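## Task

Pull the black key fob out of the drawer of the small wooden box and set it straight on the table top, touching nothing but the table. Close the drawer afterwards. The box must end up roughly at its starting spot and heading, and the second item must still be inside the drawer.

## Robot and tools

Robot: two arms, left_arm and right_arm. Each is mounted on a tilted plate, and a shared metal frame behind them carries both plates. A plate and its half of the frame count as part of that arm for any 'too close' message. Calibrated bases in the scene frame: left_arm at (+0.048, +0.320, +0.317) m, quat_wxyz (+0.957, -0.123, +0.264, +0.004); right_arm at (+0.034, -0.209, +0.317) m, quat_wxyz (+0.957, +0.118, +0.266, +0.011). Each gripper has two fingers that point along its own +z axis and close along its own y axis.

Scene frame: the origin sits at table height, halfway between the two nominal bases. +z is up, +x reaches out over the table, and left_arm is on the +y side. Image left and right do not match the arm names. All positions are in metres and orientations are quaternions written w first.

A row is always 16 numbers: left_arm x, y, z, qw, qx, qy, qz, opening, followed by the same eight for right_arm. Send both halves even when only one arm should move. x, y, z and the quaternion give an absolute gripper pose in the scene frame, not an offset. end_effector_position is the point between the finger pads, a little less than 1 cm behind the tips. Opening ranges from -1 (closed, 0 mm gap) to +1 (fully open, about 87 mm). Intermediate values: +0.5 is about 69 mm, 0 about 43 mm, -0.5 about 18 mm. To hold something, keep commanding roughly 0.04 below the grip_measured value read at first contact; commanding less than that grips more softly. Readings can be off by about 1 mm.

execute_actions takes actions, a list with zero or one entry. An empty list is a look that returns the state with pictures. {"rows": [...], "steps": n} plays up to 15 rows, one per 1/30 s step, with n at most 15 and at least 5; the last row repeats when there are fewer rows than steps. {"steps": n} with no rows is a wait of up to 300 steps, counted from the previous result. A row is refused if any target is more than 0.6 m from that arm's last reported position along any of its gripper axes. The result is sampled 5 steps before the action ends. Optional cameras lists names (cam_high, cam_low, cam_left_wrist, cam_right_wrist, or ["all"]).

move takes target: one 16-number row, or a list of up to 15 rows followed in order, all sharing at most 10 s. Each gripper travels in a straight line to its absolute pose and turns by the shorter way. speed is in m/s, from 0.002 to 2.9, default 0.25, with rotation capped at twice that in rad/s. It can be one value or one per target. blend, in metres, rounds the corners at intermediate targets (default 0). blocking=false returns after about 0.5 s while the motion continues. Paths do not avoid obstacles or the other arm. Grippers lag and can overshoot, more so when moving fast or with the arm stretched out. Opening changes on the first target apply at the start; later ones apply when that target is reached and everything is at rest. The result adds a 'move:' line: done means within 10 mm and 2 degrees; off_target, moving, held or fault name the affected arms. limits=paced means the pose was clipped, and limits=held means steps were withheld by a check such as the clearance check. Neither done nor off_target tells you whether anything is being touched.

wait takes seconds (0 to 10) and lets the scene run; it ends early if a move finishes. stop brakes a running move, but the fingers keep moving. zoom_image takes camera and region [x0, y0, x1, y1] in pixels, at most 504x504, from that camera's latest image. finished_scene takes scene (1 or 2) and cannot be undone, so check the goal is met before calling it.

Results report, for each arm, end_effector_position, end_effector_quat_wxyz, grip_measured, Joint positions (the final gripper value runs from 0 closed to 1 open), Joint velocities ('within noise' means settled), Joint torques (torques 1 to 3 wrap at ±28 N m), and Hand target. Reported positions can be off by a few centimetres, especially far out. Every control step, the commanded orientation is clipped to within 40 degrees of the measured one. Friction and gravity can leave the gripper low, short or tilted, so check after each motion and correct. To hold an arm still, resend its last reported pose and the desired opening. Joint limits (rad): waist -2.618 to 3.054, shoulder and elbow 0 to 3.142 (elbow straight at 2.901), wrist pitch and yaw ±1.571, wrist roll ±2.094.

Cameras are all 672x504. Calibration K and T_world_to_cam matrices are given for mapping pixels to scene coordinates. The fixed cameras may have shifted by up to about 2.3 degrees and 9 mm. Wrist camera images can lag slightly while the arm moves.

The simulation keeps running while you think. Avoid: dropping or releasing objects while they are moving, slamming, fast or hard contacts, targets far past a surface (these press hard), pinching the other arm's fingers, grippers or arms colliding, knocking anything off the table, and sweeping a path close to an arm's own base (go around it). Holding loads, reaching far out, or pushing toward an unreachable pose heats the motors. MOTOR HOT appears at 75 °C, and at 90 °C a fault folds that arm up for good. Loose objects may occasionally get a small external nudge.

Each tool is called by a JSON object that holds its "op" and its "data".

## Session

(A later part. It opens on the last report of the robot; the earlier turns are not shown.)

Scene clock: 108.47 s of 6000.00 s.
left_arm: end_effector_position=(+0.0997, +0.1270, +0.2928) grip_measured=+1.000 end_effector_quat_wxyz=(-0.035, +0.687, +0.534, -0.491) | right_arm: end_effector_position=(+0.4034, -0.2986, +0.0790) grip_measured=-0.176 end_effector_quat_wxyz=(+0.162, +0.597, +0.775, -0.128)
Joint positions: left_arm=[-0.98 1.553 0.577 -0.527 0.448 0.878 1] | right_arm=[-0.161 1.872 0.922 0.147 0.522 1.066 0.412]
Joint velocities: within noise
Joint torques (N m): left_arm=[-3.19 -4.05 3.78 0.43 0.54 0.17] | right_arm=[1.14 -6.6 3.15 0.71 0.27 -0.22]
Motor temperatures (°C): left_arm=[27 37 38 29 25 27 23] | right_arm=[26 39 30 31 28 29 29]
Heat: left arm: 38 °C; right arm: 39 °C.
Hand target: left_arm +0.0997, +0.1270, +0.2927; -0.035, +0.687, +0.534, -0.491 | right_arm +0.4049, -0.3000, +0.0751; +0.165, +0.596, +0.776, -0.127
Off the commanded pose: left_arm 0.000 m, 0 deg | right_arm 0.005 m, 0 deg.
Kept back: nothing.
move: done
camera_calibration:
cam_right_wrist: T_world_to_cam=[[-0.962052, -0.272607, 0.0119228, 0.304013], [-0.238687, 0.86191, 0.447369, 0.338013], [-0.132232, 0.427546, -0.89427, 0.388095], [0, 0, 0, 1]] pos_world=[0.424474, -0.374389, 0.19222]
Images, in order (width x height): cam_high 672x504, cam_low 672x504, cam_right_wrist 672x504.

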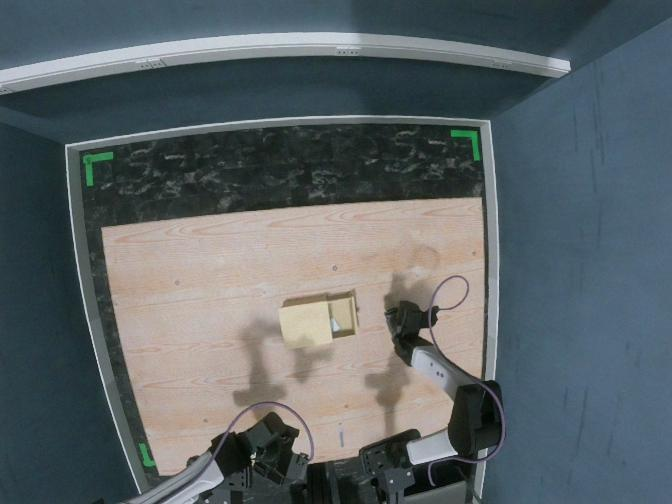

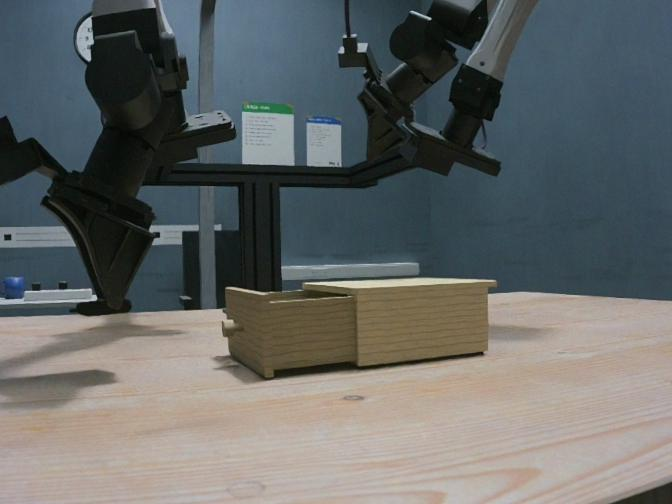

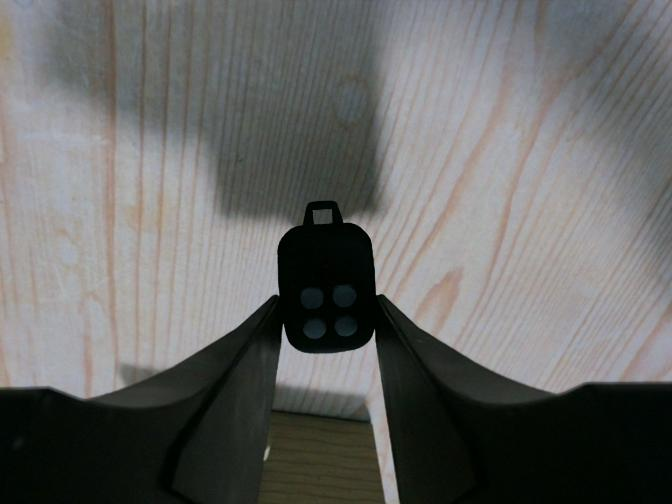

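{"op": "move", "data": {"target": [[0.0997, 0.127, 0.2928, -0.035, 0.687, 0.534, -0.491, 1, 0.405, -0.30, 0.040, 0.1649, 0.5955, 0.776, -0.1266, -0.4], [0.0997, 0.127, 0.2928, -0.035, 0.687, 0.534, -0.491, 1, 0.405, -0.30, 0.021, 0.1649, 0.5955, 0.776, -0.1266, -0.4]], "speed": [0.12, 0.03], "cameras": ["cam_low", "cam_right_wrist"]}}

Scene clock: 110.10 s of 6000.00 s.
left_arm: end_effector_position=(+0.0997, +0.1270, +0.2928) grip_measured=+1.000 end_effector_quat_wxyz=(-0.035, +0.687, +0.534, -0.491) | right_arm: end_effector_position=(+0.4019, -0.2957, +0.0254) grip_measured=-0.176 end_effector_quat_wxyz=(+0.159, +0.595, +0.777, -0.127)
Joint positions: left_arm=[-0.98 1.553 0.577 -0.527 0.448 0.878 1] | right_arm=[-0.177 2.082 1 0.282 0.506 1.048 0.412]
Joint velocities: within noise
Joint torques (N m): left_arm=[-3.21 -4.07 3.75 0.43 0.54 0.18] | right_arm=[0.76 -6.75 3.17 0.73 0.24 -0.24]
Motor temperatures (°C): left_arm=[27 37 38 29 25 27 23] | right_arm=[26 39 30 31 28 29 29]
Heat: left arm: 38 °C; right arm: 39 °C.
Hand target: left_arm +0.0997, +0.1270, +0.2927; -0.035, +0.687, +0.534, -0.491 | right_arm +0.4047, -0.3000, +0.0211; +0.165, +0.596, +0.776, -0.127
Off the commanded pose: left_arm 0.000 m, 0 deg | right_arm 0.007 m, 1 deg.
Kept back: nothing.
move: done
camera_calibration:
cam_right_wrist: T_world_to_cam=[[-0.960546, -0.27774, 0.0145663, 0.301823], [-0.241443, 0.85872, 0.452002, 0.359188], [-0.138047, 0.430652, -0.891898, 0.341949], [0, 0, 0, 1]] pos_world=[0.423843, -0.371874, 0.138233]
Images, in order (width x height): cam_low 672x504, cam_right_wrist 672x504.

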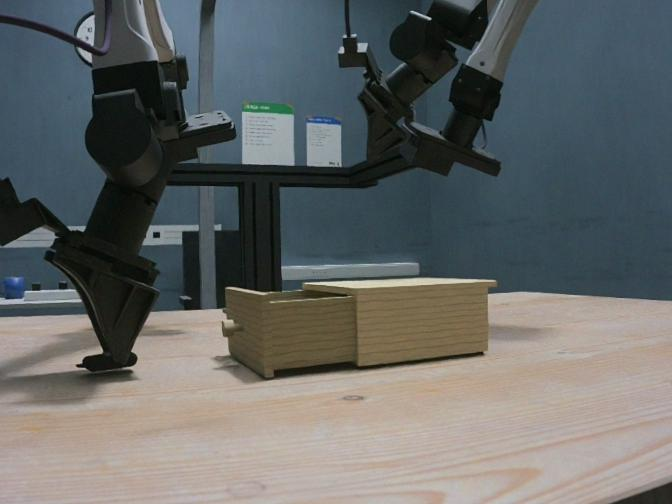

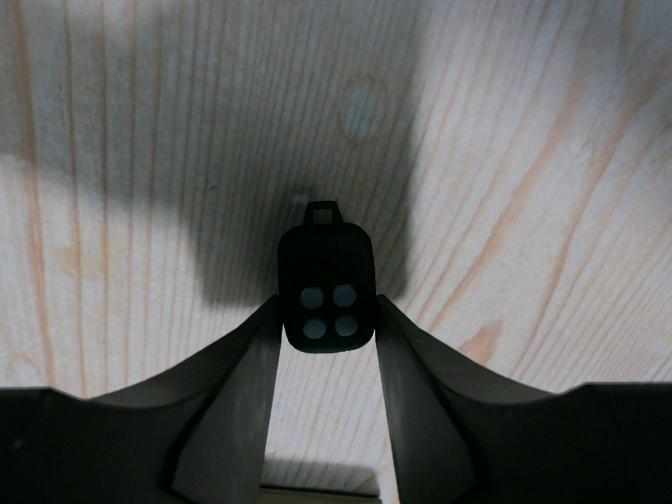

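{"op": "zoom_image", "data": {"camera": "cam_low", "region": [30, 280, 200, 400]}}

Scaled by 2.965 from the camera's 672x504 image, which has a finer 960x720 frame.

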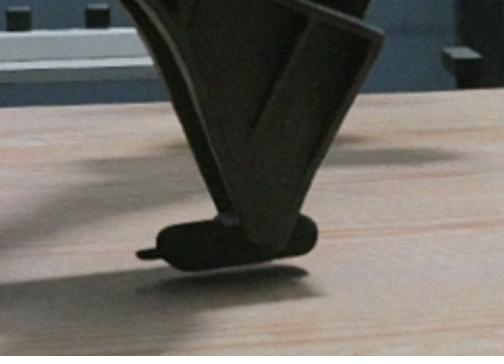

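{"op": "move", "data": {"target": [0.0997, 0.127, 0.2928, -0.035, 0.687, 0.534, -0.491, 1, 0.405, -0.30, 0.0135, 0.1649, 0.5955, 0.776, -0.1266, -0.4], "speed": 0.02, "cameras": ["cam_low"]}}

{"op": "zoom_image", "data": {"camera": "cam_low", "region": [30, 280, 200, 400]}}

Scene clock: 111.13 s of 6000.00 s.
left_arm: end_effector_position=(+0.0997, +0.1270, +0.2928) grip_measured=+1.000 end_effector_quat_wxyz=(-0.035, +0.687, +0.534, -0.491) | right_arm: end_effector_position=(+0.4020, -0.2947, +0.0198) grip_measured=-0.176 end_effector_quat_wxyz=(+0.158, +0.594, +0.778, -0.127)
Joint positions: left_arm=[-0.98 1.553 0.577 -0.527 0.448 0.878 1] | right_arm=[-0.177 2.104 1.012 0.291 0.505 1.046 0.412]
Joint velocities: within noise
Joint torques (N m): left_arm=[-3.25 -4.07 3.77 0.43 0.54 0.18] | right_arm=[0.55 -6.31 3.4 0.74 0.23 -0.25]
Motor temperatures (°C): left_arm=[27 37 38 29 25 27 23] | right_arm=[26 39 30 31 28 29 29]
Heat: left arm: 38 °C; right arm: 39 °C.
Hand target: left_arm +0.0997, +0.1270, +0.2927; -0.035, +0.687, +0.534, -0.491 | right_arm +0.4049, -0.3001, +0.0139; +0.165, +0.596, +0.776, -0.127
Off the commanded pose: left_arm 0.000 m, 0 deg | right_arm 0.009 m, 1 deg.
Kept back: nothing.
move: done
Images, in order (width x height): cam_low 672x504.

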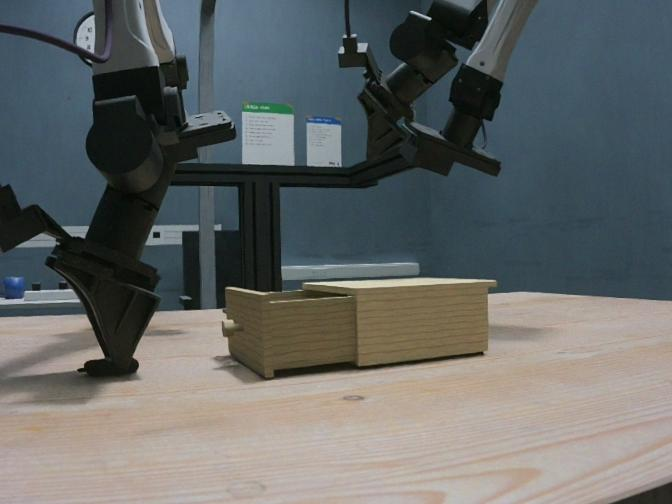

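Scaled by 2.965 from the camera's 672x504 image, which has a finer 960x720 frame.

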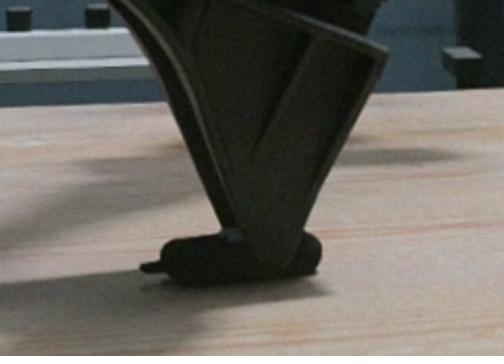

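{"op": "move", "data": {"target": [[0.0997, 0.127, 0.2928, -0.035, 0.687, 0.534, -0.491, 1, 0.405, -0.30, 0.0105, 0.1649, 0.5955, 0.776, -0.1266, -0.4], [0.0997, 0.127, 0.2928, -0.035, 0.687, 0.534, -0.491, 1, 0.405, -0.30, 0.0105, 0.1649, 0.5955, 0.776, -0.1266, 0.15]], "speed": 0.02, "cameras": ["cam_low", "cam_right_wrist"]}}

{"op": "zoom_image", "data": {"camera": "cam_low", "region": [30, 280, 200, 400]}}

Scene clock: 112.60 s of 6000.00 s.
left_arm: end_effector_position=(+0.0997, +0.1270, +0.2928) grip_measured=+1.000 end_effector_quat_wxyz=(-0.035, +0.687, +0.534, -0.491) | right_arm: end_effector_position=(+0.4030, -0.2959, +0.0158) grip_measured=+0.150 end_effector_quat_wxyz=(+0.160, +0.595, +0.777, -0.127)
Joint positions: left_arm=[-0.98 1.553 0.577 -0.527 0.448 0.878 1] | right_arm=[-0.181 2.12 1.022 0.302 0.504 1.044 0.575]
Joint velocities: within noise
Joint torques (N m): left_arm=[-3.19 -4.11 3.79 0.44 0.54 0.17] | right_arm=[0.72 -6.71 2.96 0.72 0.26 -0.26]
Motor temperatures (°C): left_arm=[27 37 38 29 25 27 23] | right_arm=[26 39 30 31 28 29 29]
Heat: left arm: 38 °C; right arm: 39 °C.
Hand target: left_arm +0.0997, +0.1270, +0.2927; -0.035, +0.687, +0.534, -0.491 | right_arm +0.4048, -0.3000, +0.0107; +0.165, +0.595, +0.776, -0.127
Off the commanded pose: left_arm 0.000 m, 0 deg | right_arm 0.007 m, 1 deg.
Kept back: nothing.
move: done; target 2's new opening was sent with right_arm's hand 0.011 m and 1 deg from that target
camera_calibration:
cam_right_wrist: T_world_to_cam=[[-0.960331, -0.278561, 0.0129842, 0.302608], [-0.243031, 0.858859, 0.450885, 0.364658], [-0.13675, 0.429843, -0.892488, 0.332867], [0, 0, 0, 1]] pos_world=[0.424746, -0.371976, 0.128731]
Images, in order (width x height): cam_low 672x504, cam_right_wrist 672x504.

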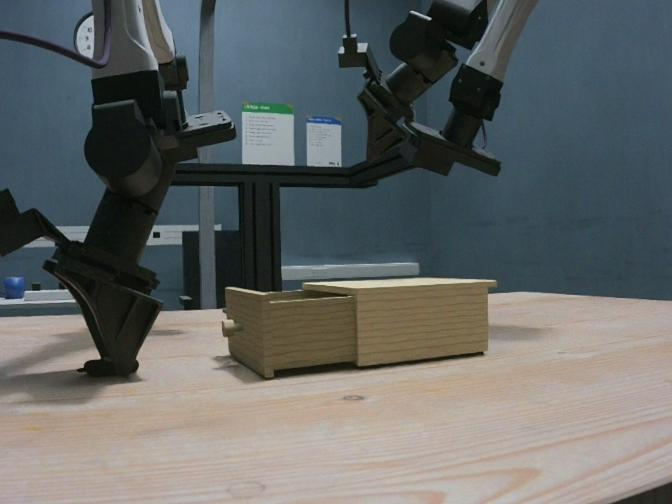

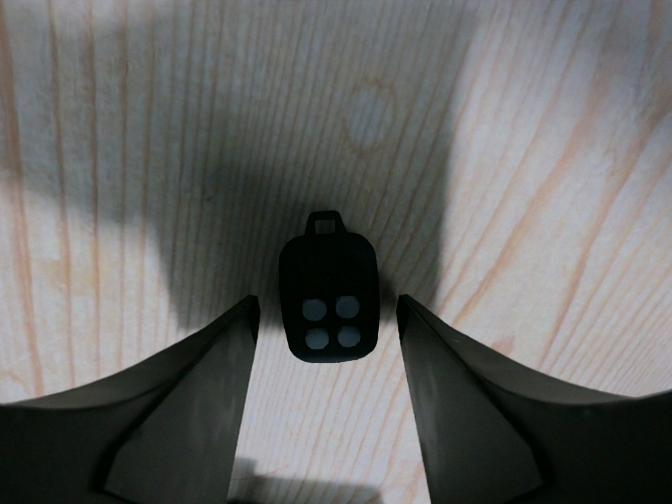

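Scaled by 2.965 from the camera's 672x504 image, which has a finer 960x720 frame.

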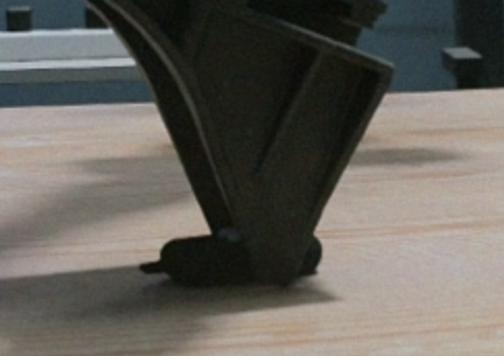

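{"op": "move", "data": {"target": [0.0997, 0.127, 0.2928, -0.035, 0.687, 0.534, -0.491, 1, 0.405, -0.295, 0.13, 0.1649, 0.5955, 0.776, -0.1266, 0.15], "speed": 0.15, "cameras": ["cam_high", "cam_low", "cam_right_wrist"]}}

{"op": "zoom_image", "data": {"camera": "cam_high", "region": [260, 270, 380, 360]}}

Scene clock: 114.67 s of 6000.00 s.
left_arm: end_effector_position=(+0.0997, +0.1270, +0.2928) grip_measured=+1.000 end_effector_quat_wxyz=(-0.035, +0.687, +0.534, -0.491) | right_arm: end_effector_position=(+0.3993, -0.2934, +0.1192) grip_measured=+0.150 end_effector_quat_wxyz=(+0.151, +0.592, +0.781, -0.127)
Joint positions: left_arm=[-0.98 1.553 0.577 -0.527 0.448 0.878 1] | right_arm=[-0.134 1.716 0.889 -0.006 0.529 1.08 0.575]
Joint velocities: within noise
Joint torques (N m): left_arm=[-3.22 -4.11 3.77 0.43 0.54 0.18] | right_arm=[2.39 -10.33 2.91 0.37 0.45 -0.01]
Motor temperatures (°C): left_arm=[27 37 38 29 25 27 23] | right_arm=[26 39 30 31 28 29 29]
Heat: left arm: 38 °C; right arm: 39 °C.
Hand target: left_arm +0.0997, +0.1270, +0.2927; -0.035, +0.687, +0.534, -0.491 | right_arm +0.4049, -0.2950, +0.1296; +0.165, +0.596, +0.776, -0.126
Off the commanded pose: left_arm 0.000 m, 0 deg | right_arm 0.012 m, 2 deg.
Kept back: nothing.
move: off_target (right_arm)
camera_calibration:
cam_right_wrist: T_world_to_cam=[[-0.958053, -0.285414, 0.0259425, 0.293917], [-0.241543, 0.852867, 0.462898, 0.31116], [-0.154243, 0.437215, -0.886032, 0.431947], [0, 0, 0, 1]] pos_world=[0.423372, -0.370344, 0.231058]
Images, in order (width x height): cam_high 672x504, cam_low 672x504, cam_right_wrist 672x504.

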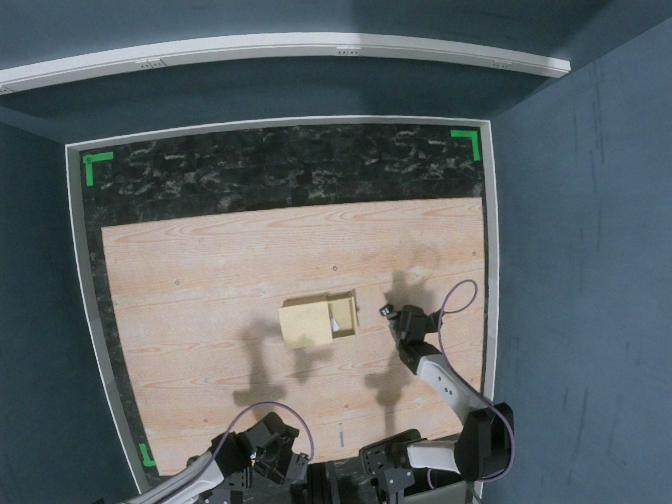

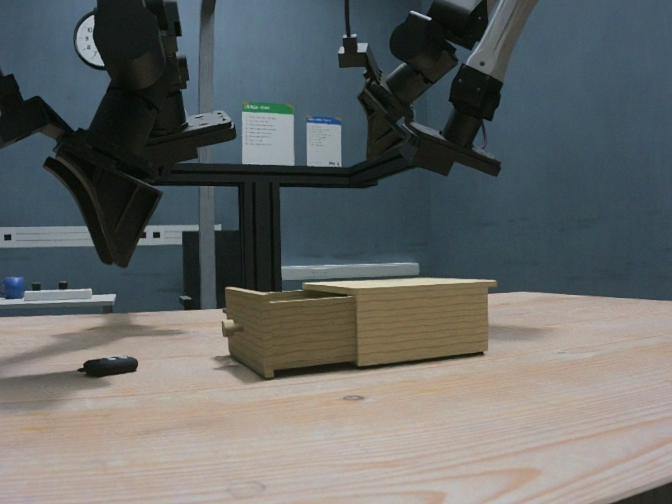

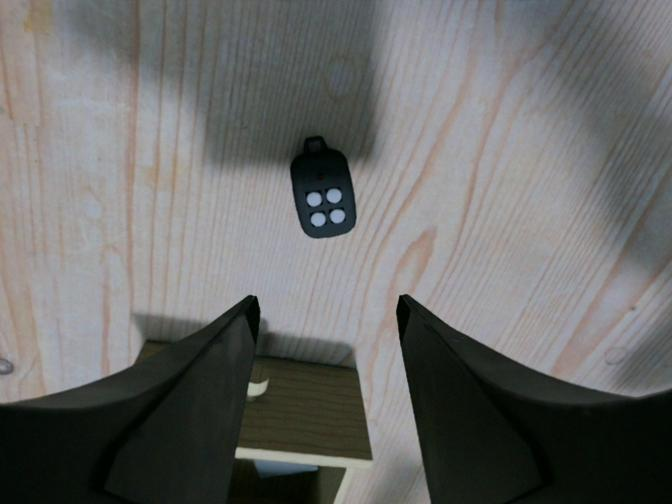

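Scaled by 4.200 from the camera's 672x504 image, which has a finer 960x720 frame.

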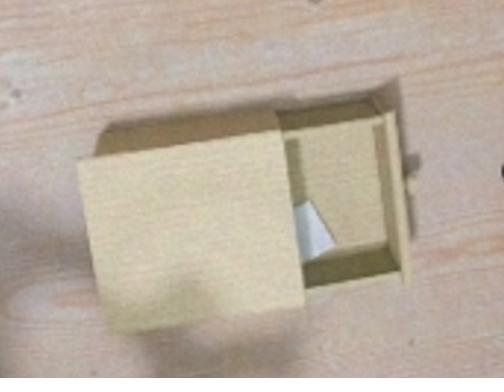

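{"op": "move", "data": {"target": [[0.0997, 0.127, 0.2928, -0.035, 0.687, 0.534, -0.491, 1, 0.36, -0.225, 0.12, 0.1656, 0.0522, 0.9392, 0.2961, -1], [0.0997, 0.127, 0.2928, -0.035, 0.687, 0.534, -0.491, 1, 0.357, -0.203, 0.050, 0.1656, 0.0522, 0.9392, 0.2961, -1]], "speed": [0.4, 0.12], "cameras": ["cam_high", "cam_low", "cam_right_wrist"]}}

Scene clock: 119.73 s of 6000.00 s.
left_arm: end_effector_position=(+0.0997, +0.1270, +0.2928) grip_measured=+1.000 end_effector_quat_wxyz=(-0.035, +0.687, +0.534, -0.491) | right_arm: end_effector_position=(+0.3525, -0.2042, +0.0541) grip_measured=-0.973 end_effector_quat_wxyz=(+0.159, +0.055, +0.939, +0.299)
Joint positions: left_arm=[-0.98 1.553 0.577 -0.527 0.448 0.878 1] | right_arm=[-0.344 2.057 0.8 0.442 -0.625 -0.169 0.013]
Joint velocities: within noise
Joint torques (N m): left_arm=[-3.21 -4.1 3.77 0.43 0.53 0.18] | right_arm=[1.72 -5.97 1.76 0.69 -0.32 -0.11]
Motor temperatures (°C): left_arm=[27 37 38 29 25 27 23] | right_arm=[26 39 30 31 28 29 28]
Heat: left arm: 38 °C; right arm: 39 °C.
Hand target: left_arm +0.0997, +0.1270, +0.2927; -0.035, +0.687, +0.534, -0.491 | right_arm +0.3571, -0.2030, +0.0502; +0.166, +0.052, +0.939, +0.296
Off the commanded pose: left_arm 0.000 m, 0 deg | right_arm 0.006 m, 1 deg.
Kept back: nothing.
move: done
camera_calibration:
cam_right_wrist: T_world_to_cam=[[0.0125746, -0.818535, -0.574319, -0.142269], [-0.85773, -0.304046, 0.414554, 0.237525], [-0.513946, 0.487398, -0.705905, 0.45528], [0, 0, 0, 1]] pos_world=[0.439511, -0.266136, 0.14121]
Images, in order (width x height): cam_high 672x504, cam_low 672x504, cam_right_wrist 672x504.

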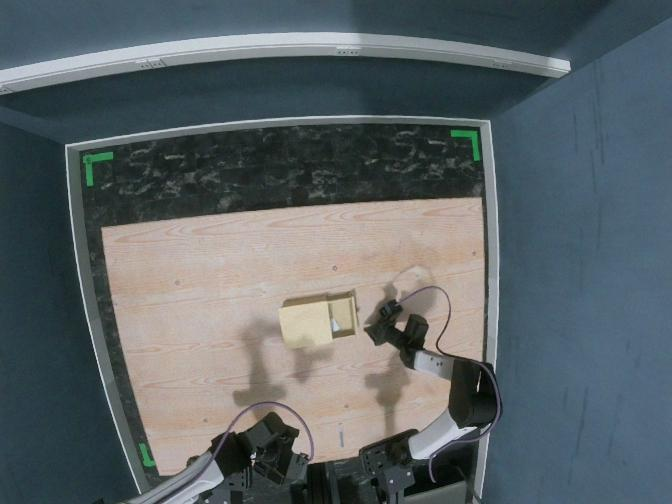

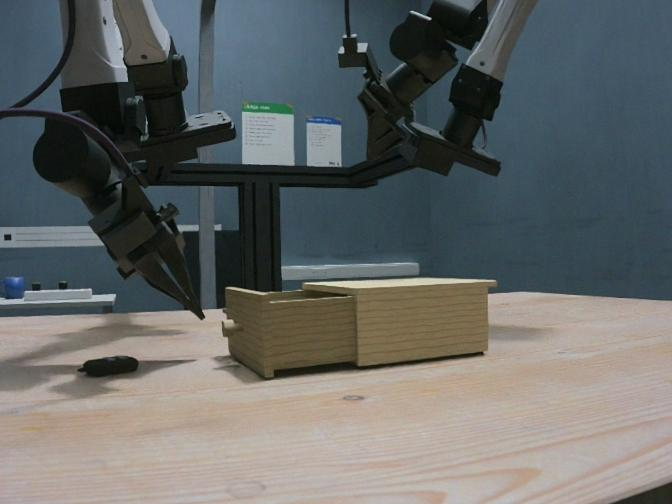

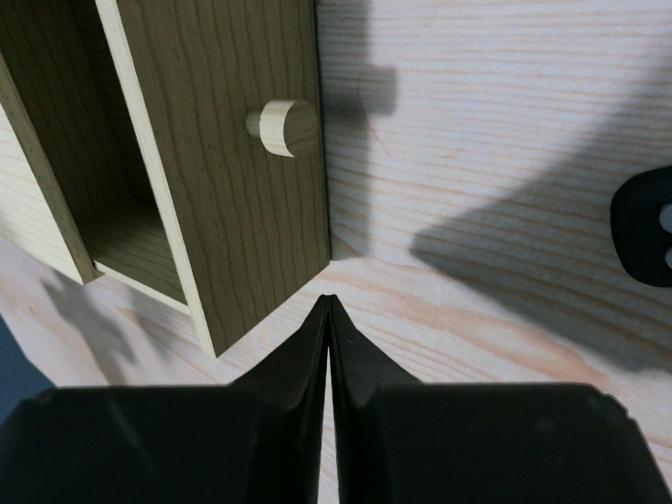

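{"op": "move", "data": {"target": [0.0997, 0.127, 0.2928, -0.035, 0.687, 0.534, -0.491, 1, 0.356, -0.125, 0.048, 0.1656, 0.0522, 0.9392, 0.2961, -1], "speed": 0.05, "cameras": ["cam_high", "cam_low", "cam_right_wrist"]}}

{"op": "zoom_image", "data": {"camera": "cam_high", "region": [260, 270, 380, 360]}}

Scene clock: 121.97 s of 6000.00 s.
left_arm: end_effector_position=(+0.0997, +0.1270, +0.2928) grip_measured=+1.000 end_effector_quat_wxyz=(-0.035, +0.687, +0.534, -0.491) | right_arm: end_effector_position=(+0.3568, -0.1441, +0.0446) grip_measured=-0.973 end_effector_quat_wxyz=(+0.164, +0.055, +0.948, +0.267)
Joint positions: left_arm=[-0.98 1.553 0.577 -0.527 0.448 0.878 1] | right_arm=[-0.134 2.119 0.747 0.657 -0.41 -0.005 0.013]
Joint velocities: within noise
Joint torques (N m): left_arm=[-3.22 -4.1 3.78 0.43 0.53 0.18] | right_arm=[4.77 -5.7 -0.05 0.95 -0.74 0.03]
Motor temperatures (°C): left_arm=[27 37 38 29 25 27 23] | right_arm=[26 39 30 31 28 29 28]
Heat: left arm: 38 °C; right arm: 39 °C.
Hand target: left_arm +0.0997, +0.1270, +0.2927; -0.035, +0.687, +0.534, -0.491 | right_arm +0.3555, -0.1256, +0.0485; +0.164, +0.052, +0.940, +0.296
Off the commanded pose: left_arm 0.000 m, 0 deg | right_arm 0.019 m, 3 deg.
Kept back: nothing.
move: off_target (right_arm)
camera_calibration:
cam_right_wrist: T_world_to_cam=[[0.00251984, -0.853784, -0.520621, -0.102537], [-0.861835, -0.265906, 0.431897, 0.269677], [-0.507183, 0.447601, -0.736491, 0.414785], [0, 0, 0, 1]] pos_world=[0.443047, -0.201494, 0.13563]
Images, in order (width x height): cam_high 672x504, cam_low 672x504, cam_right_wrist 672x504.

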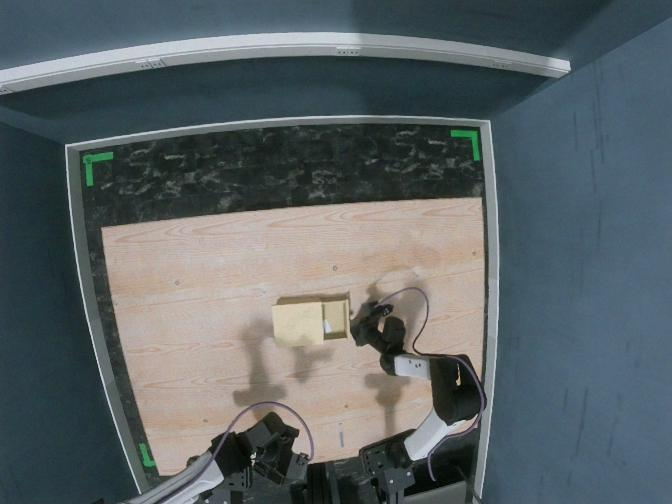

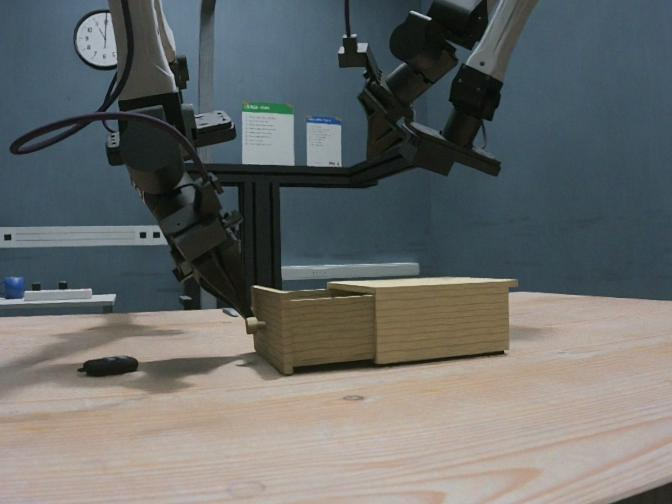

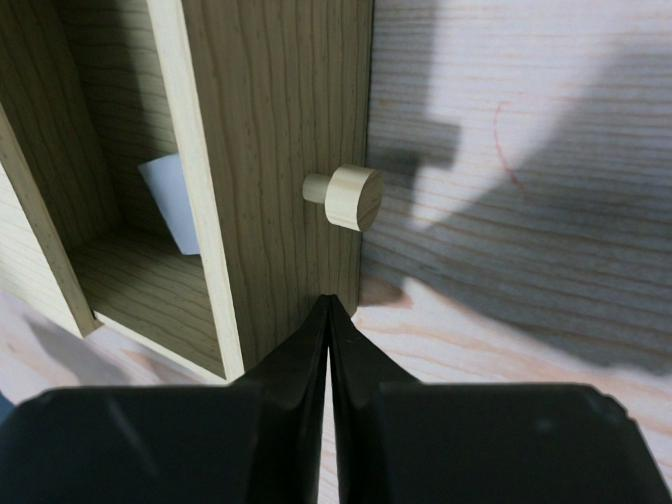

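Scaled by 4.200 from the camera's 672x504 image, which has a finer 960x720 frame.

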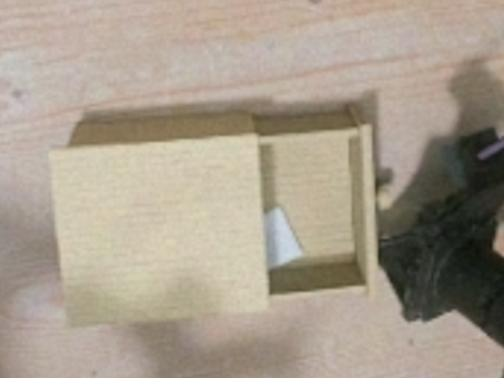

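{"op": "move", "data": {"target": [[0.25, 0.20, 0.26, 0.1656, -0.0522, 0.9392, -0.2961, -1, 0.356, -0.152, 0.048, 0.1656, 0.0522, 0.9392, 0.2961, -1], [0.39, 0.225, 0.14, 0.1656, -0.0522, 0.9392, -0.2961, -1, 0.356, -0.155, 0.048, 0.1656, 0.0522, 0.9392, 0.2961, -1]], "speed": [0.4, 0.25], "blend": [0.04, 0]}}

Scene clock: 126.53 s of 6000.00 s.
left_arm: end_effector_position=(+0.3862, +0.2249, +0.1423) grip_measured=-0.993 end_effector_quat_wxyz=(+0.160, -0.056, +0.941, -0.292) | right_arm: end_effector_position=(+0.3519, -0.1514, +0.0469) grip_measured=-0.973 end_effector_quat_wxyz=(+0.159, +0.056, +0.940, +0.295)
Joint positions: left_arm=[-0.038 1.728 0.656 0.376 0.338 -0.094 0.003] | right_arm=[-0.186 2.119 0.753 0.622 -0.505 -0.035 0.013]
Joint velocities: within noise
Joint torques (N m): left_arm=[-1.51 -6.37 3.14 1.4 0.42 0.3] | right_arm=[0.95 -7.5 0.84 0.59 -0.5 -0.32]
Motor temperatures (°C): left_arm=[27 37 38 29 25 27 23] | right_arm=[26 39 30 31 28 29 28]
Heat: left arm: 38 °C; right arm: 39 °C.
Hand target: left_arm +0.3899, +0.2251, +0.1401; +0.166, -0.052, +0.939, -0.296 | right_arm +0.3560, -0.1551, +0.0480; +0.166, +0.052, +0.939, +0.296
Off the commanded pose: left_arm 0.004 m, 1 deg | right_arm 0.006 m, 1 deg.
Kept back: nothing.
move: done
camera_calibration:
cam_left_wrist: T_world_to_cam=[[0.0145774, -0.830223, 0.557241, 0.0998113], [-0.873046, 0.2611, 0.411847, 0.244492], [-0.48742, -0.492501, -0.721016, 0.542517], [0, 0, 0, 1]] pos_world=[0.476431, 0.286219, 0.234851]
cam_right_wrist: T_world_to_cam=[[0.00788663, -0.822139, -0.569232, -0.102376], [-0.857667, -0.298247, 0.418874, 0.256634], [-0.514145, 0.484908, -0.707474, 0.42401], [0, 0, 0, 1]] pos_world=[0.438917, -0.213233, 0.134202]

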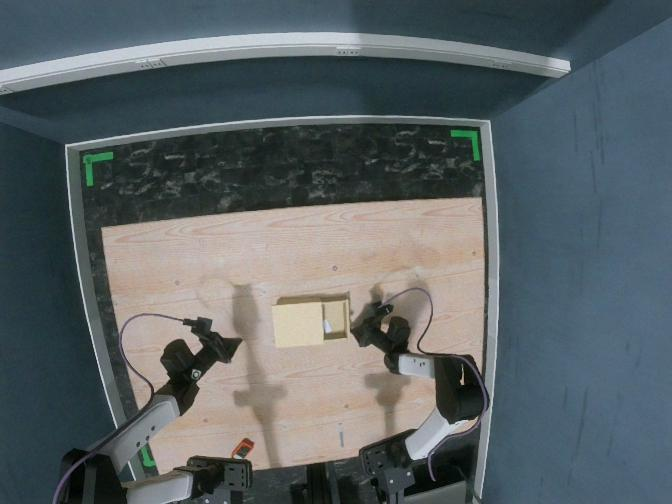

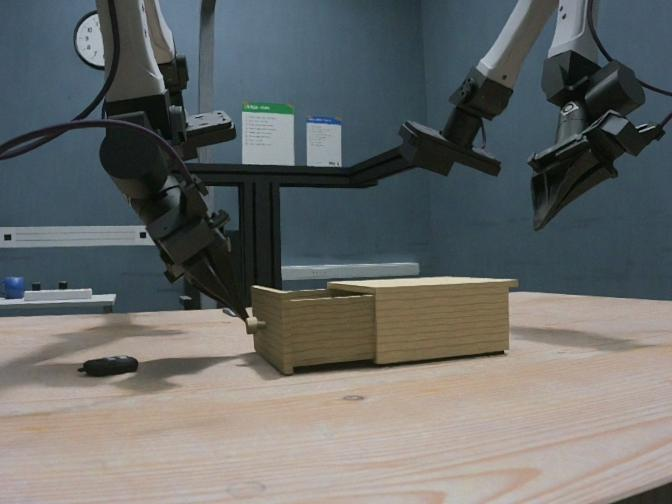

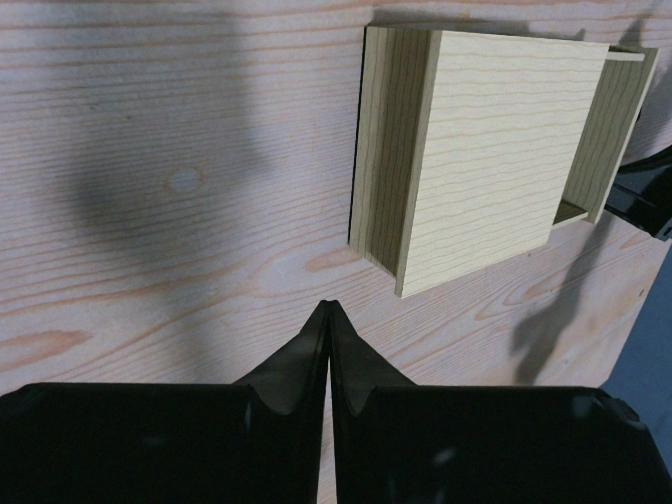

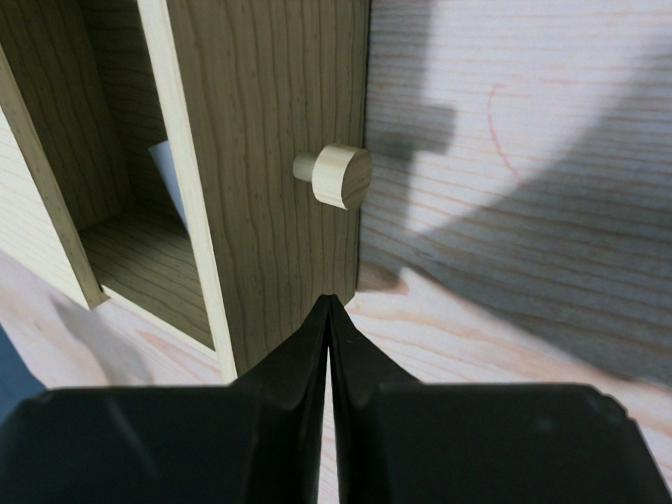

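{"op": "move", "data": {"target": [[0.388, 0.185, 0.055, 0.1656, -0.0522, 0.9392, -0.2961, -1, 0.372, -0.168, 0.048, 0.1656, 0.0522, 0.9392, 0.2961, -1], [0.388, 0.138, 0.050, 0.1656, -0.0522, 0.9392, -0.2961, -1, 0.374, -0.160, 0.048, 0.1656, 0.0522, 0.9392, 0.2961, -1]], "speed": [0.15, 0.06], "cameras": ["cam_low", "cam_left_wrist", "cam_right_wrist"]}}

Scene clock: 129.27 s of 6000.00 s.
left_arm: end_effector_position=(+0.3866, +0.1379, +0.0549) grip_measured=-0.993 end_effector_quat_wxyz=(+0.162, -0.048, +0.937, -0.305) | right_arm: end_effector_position=(+0.3648, -0.1612, +0.0441) grip_measured=-0.973 end_effector_quat_wxyz=(+0.155, +0.057, +0.941, +0.297)
Joint positions: left_arm=[-0.206 2.237 0.853 0.723 0.238 -0.192 0.003] | right_arm=[-0.208 2.119 0.822 0.535 -0.523 -0.054 0.013]
Joint velocities: within noise
Joint torques (N m): left_arm=[-4.1 -7.25 1.61 1.49 0.11 0.17] | right_arm=[2.69 -8.53 1.24 0.63 -0.32 -0.16]
Motor temperatures (°C): left_arm=[27 38 38 29 25 27 23] | right_arm=[26 39 30 31 28 29 28]
Heat: left arm: 38 °C; right arm: 39 °C.
Hand target: left_arm +0.3880, +0.1382, +0.0501; +0.166, -0.052, +0.939, -0.296 | right_arm +0.3740, -0.1600, +0.0481; +0.166, +0.052, +0.939, +0.296
Off the commanded pose: left_arm 0.005 m, 1 deg | right_arm 0.010 m, 1 deg.
Kept back: nothing.
move: done
camera_calibration:
cam_left_wrist: T_world_to_cam=[[-0.00740129, -0.816205, 0.577715, 0.0817293], [-0.872789, 0.287237, 0.394632, 0.300735], [-0.488042, -0.501303, -0.714501, 0.437898], [0, 0, 0, 1]] pos_world=[0.476795, 0.199845, 0.146983]
cam_right_wrist: T_world_to_cam=[[0.00539989, -0.820729, -0.571292, -0.110842], [-0.853692, -0.301292, 0.424773, 0.263848], [-0.520749, 0.485414, -0.702277, 0.435632], [0, 0, 0, 1]] pos_world=[0.452699, -0.222937, 0.130536]
Images, in order (width x height): cam_low 672x504, cam_left_wrist 672x504, cam_right_wrist 672x504.

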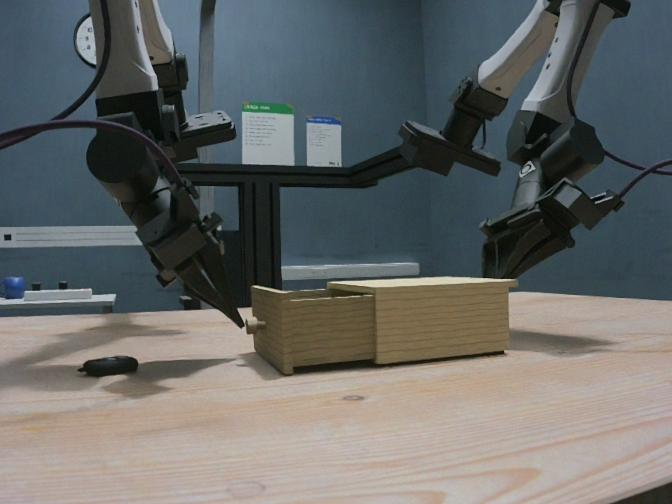

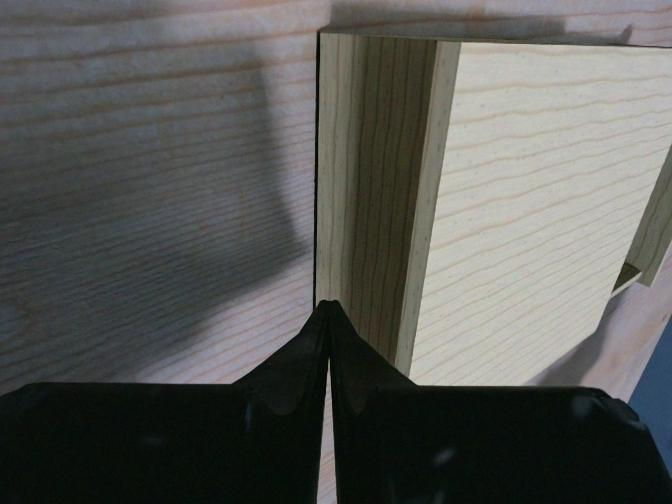

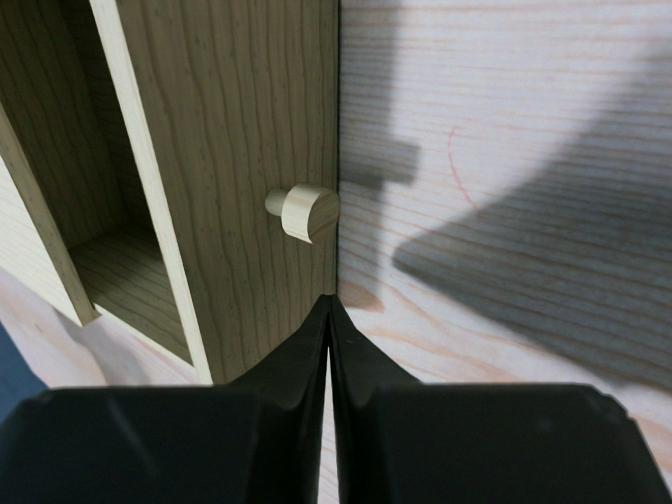

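{"op": "move", "data": {"target": [[0.400, 0.136, 0.049, 0.1656, -0.0522, 0.9392, -0.2961, -1, 0.388, -0.192, 0.048, 0.1656, 0.0522, 0.9392, 0.2961, -1], [0.400, 0.098, 0.047, 0.1656, -0.0522, 0.9392, -0.2961, -1, 0.388, -0.194, 0.046, 0.1656, 0.0522, 0.9392, 0.2961, -1]], "speed": [0.08, 0.05]}}

{"op": "zoom_image", "data": {"camera": "cam_high", "region": [260, 270, 380, 360]}}

Scene clock: 131.53 s of 6000.00 s.
left_arm: end_effector_position=(+0.4059, +0.1112, +0.0472) grip_measured=-0.993 end_effector_quat_wxyz=(+0.175, -0.054, +0.941, -0.285) | right_arm: end_effector_position=(+0.3759, -0.1866, +0.0408) grip_measured=-0.973 end_effector_quat_wxyz=(+0.149, +0.058, +0.941, +0.298)
Joint positions: left_arm=[-0.283 2.298 0.957 0.709 0.129 -0.239 0.003] | right_arm=[-0.273 2.119 0.909 0.408 -0.569 -0.106 0.013]
Joint velocities: within noise
Joint torques (N m): left_arm=[-6.34 -7.47 2.37 1.38 0.36 0.06] | right_arm=[0.31 -9.42 2.43 0.48 -0.5 -0.34]
Motor temperatures (°C): left_arm=[27 38 38 29 25 27 23] | right_arm=[26 39 30 31 28 29 28]
Heat: left arm: 38 °C; right arm: 39 °C.
Hand target: left_arm +0.3997, +0.0984, +0.0473; +0.166, -0.052, +0.939, -0.296 | right_arm +0.3880, -0.1940, +0.0460; +0.166, +0.052, +0.939, +0.296
Off the commanded pose: left_arm 0.014 m, 2 deg | right_arm 0.015 m, 2 deg.
Kept back: nothing.
move: off_target (left_arm, right_arm)
camera_calibration:
cam_left_wrist: T_world_to_cam=[[0.00428666, -0.839092, 0.543973, 0.0638888], [-0.886751, 0.248254, 0.389926, 0.338569], [-0.462228, -0.48404, -0.743001, 0.417404], [0, 0, 0, 1]] pos_world=[0.492889, 0.171598, 0.143361]
cam_right_wrist: T_world_to_cam=[[-0.00121749, -0.818567, -0.57441, -0.130563], [-0.847971, -0.303616, 0.434468, 0.264048], [-0.530041, 0.487612, -0.693752, 0.45493], [0, 0, 0, 1]] pos_world=[0.464878, -0.248535, 0.125891]

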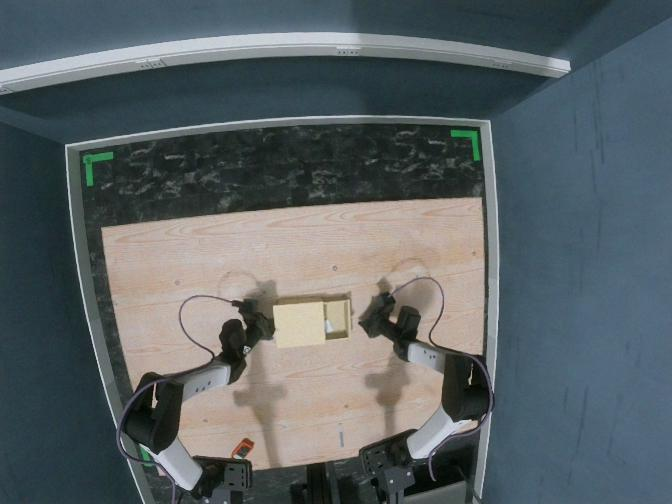

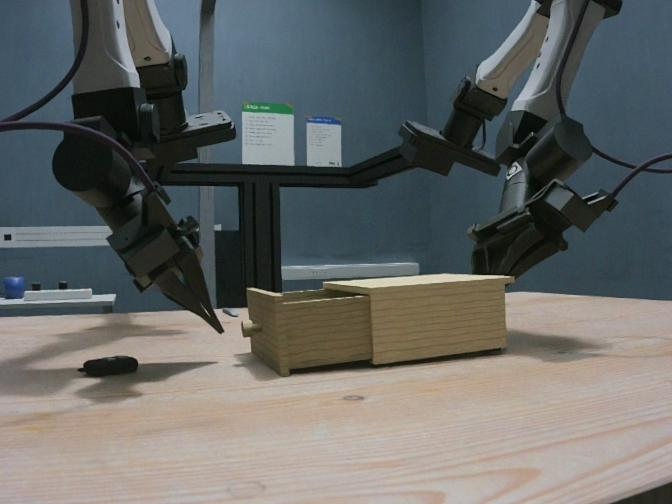

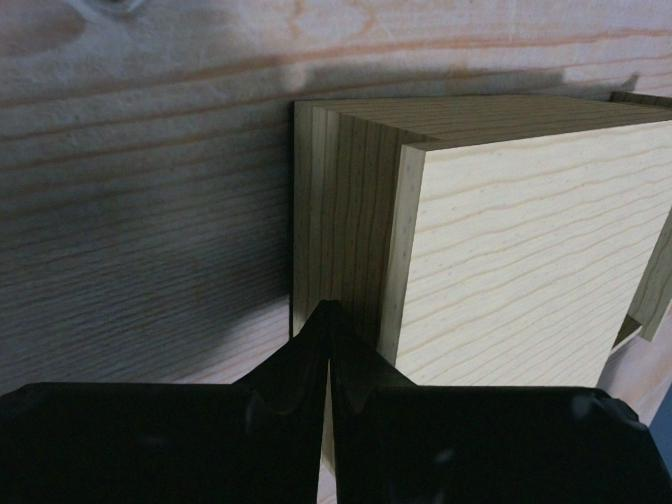

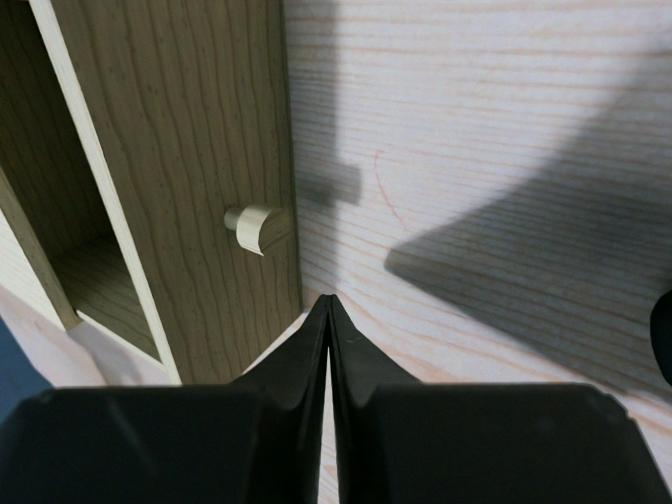

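Scaled by 4.200 from the camera's 672x504 image, which has a finer 960x720 frame.

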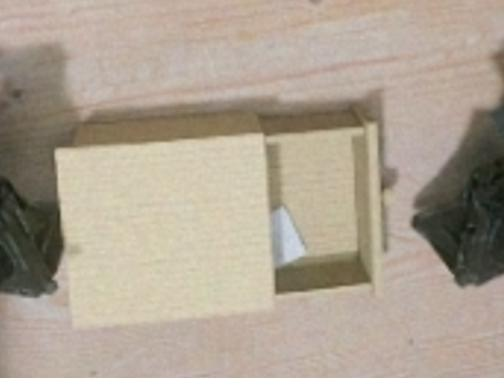

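{"op": "move", "data": {"target": [0.398, 0.083, 0.046, 0.1656, -0.0522, 0.9392, -0.2961, -1, 0.388, -0.196, 0.046, 0.1656, 0.0522, 0.9392, 0.2961, -1], "speed": 0.04}}

{"op": "zoom_image", "data": {"camera": "cam_high", "region": [260, 270, 380, 360]}}

Scene clock: 132.70 s of 6000.00 s.
left_arm: end_effector_position=(+0.4030, +0.0972, +0.0453) grip_measured=-0.993 end_effector_quat_wxyz=(+0.172, -0.055, +0.942, -0.282) | right_arm: end_effector_position=(+0.3777, -0.1900, +0.0405) grip_measured=-0.973 end_effector_quat_wxyz=(+0.150, +0.059, +0.941, +0.297)
Joint positions: left_arm=[-0.319 2.324 0.978 0.709 0.096 -0.261 0.003] | right_arm=[-0.281 2.119 0.916 0.402 -0.573 -0.11 0.013]
Joint velocities: within noise
Joint torques (N m): left_arm=[-6.6 -7.35 2.41 1.47 0.38 0] | right_arm=[0.39 -9.42 1.95 0.47 -0.47 -0.33]
Motor temperatures (°C): left_arm=[27 39 38 29 25 27 23] | right_arm=[26 39 30 31 28 29 28]
Heat: left arm: 39 °C; right arm: 39 °C.
Hand target: left_arm +0.3976, +0.0835, +0.0463; +0.165, -0.052, +0.939, -0.296 | right_arm +0.3880, -0.1961, +0.0460; +0.166, +0.052, +0.939, +0.296
Off the commanded pose: left_arm 0.015 m, 2 deg | right_arm 0.013 m, 2 deg.
Kept back: nothing.
move: off_target (left_arm, right_arm)
camera_calibration:
cam_left_wrist: T_world_to_cam=[[0.00770551, -0.841775, 0.539774, 0.0522638], [-0.884075, 0.246507, 0.397047, 0.338959], [-0.467282, -0.48026, -0.742293, 0.409467], [0, 0, 0, 1]] pos_world=[0.490599, 0.157089, 0.141151]
cam_right_wrist: T_world_to_cam=[[-0.00145725, -0.819709, -0.572778, -0.133755], [-0.850073, -0.300646, 0.43242, 0.266135], [-0.526662, 0.487533, -0.696375, 0.456175], [0, 0, 0, 1]] pos_world=[0.466289, -0.252029, 0.125975]

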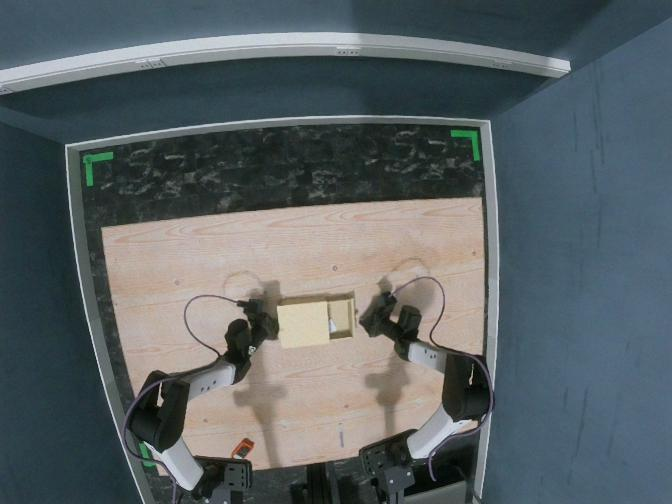

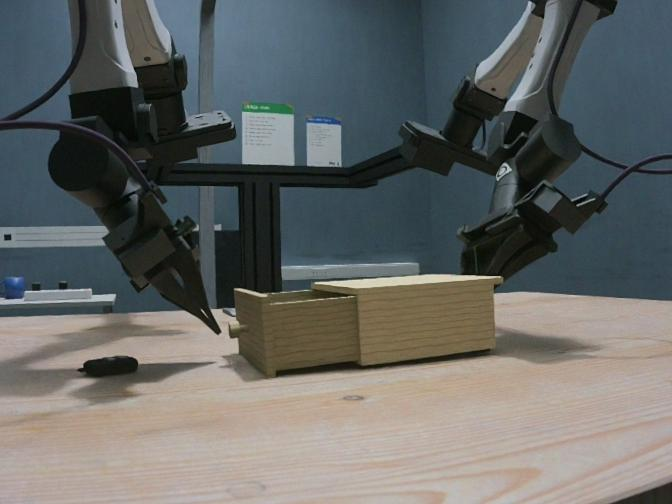

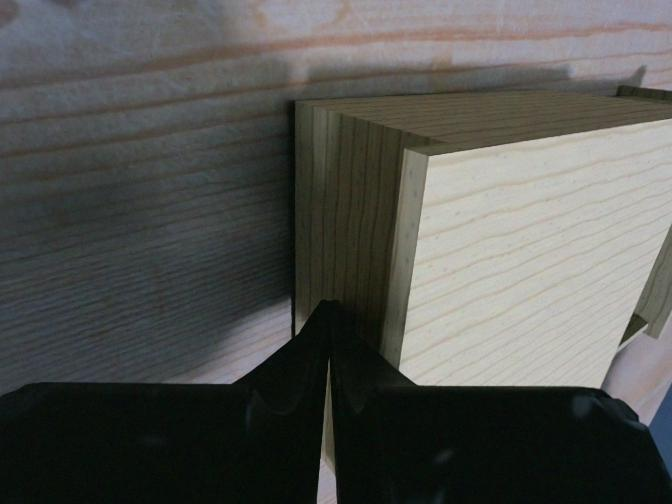

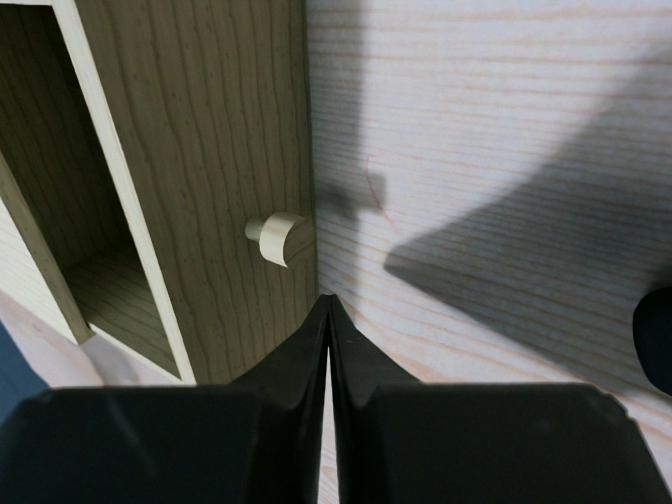

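Scaled by 4.200 from the camera's 672x504 image, which has a finer 960x720 frame.

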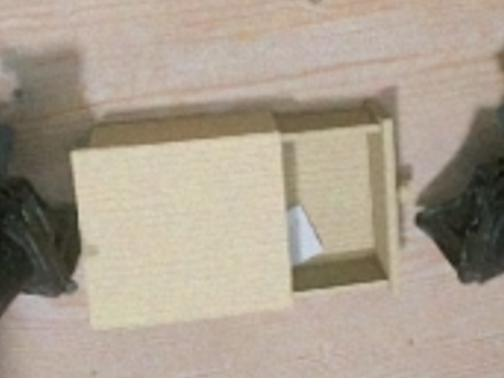

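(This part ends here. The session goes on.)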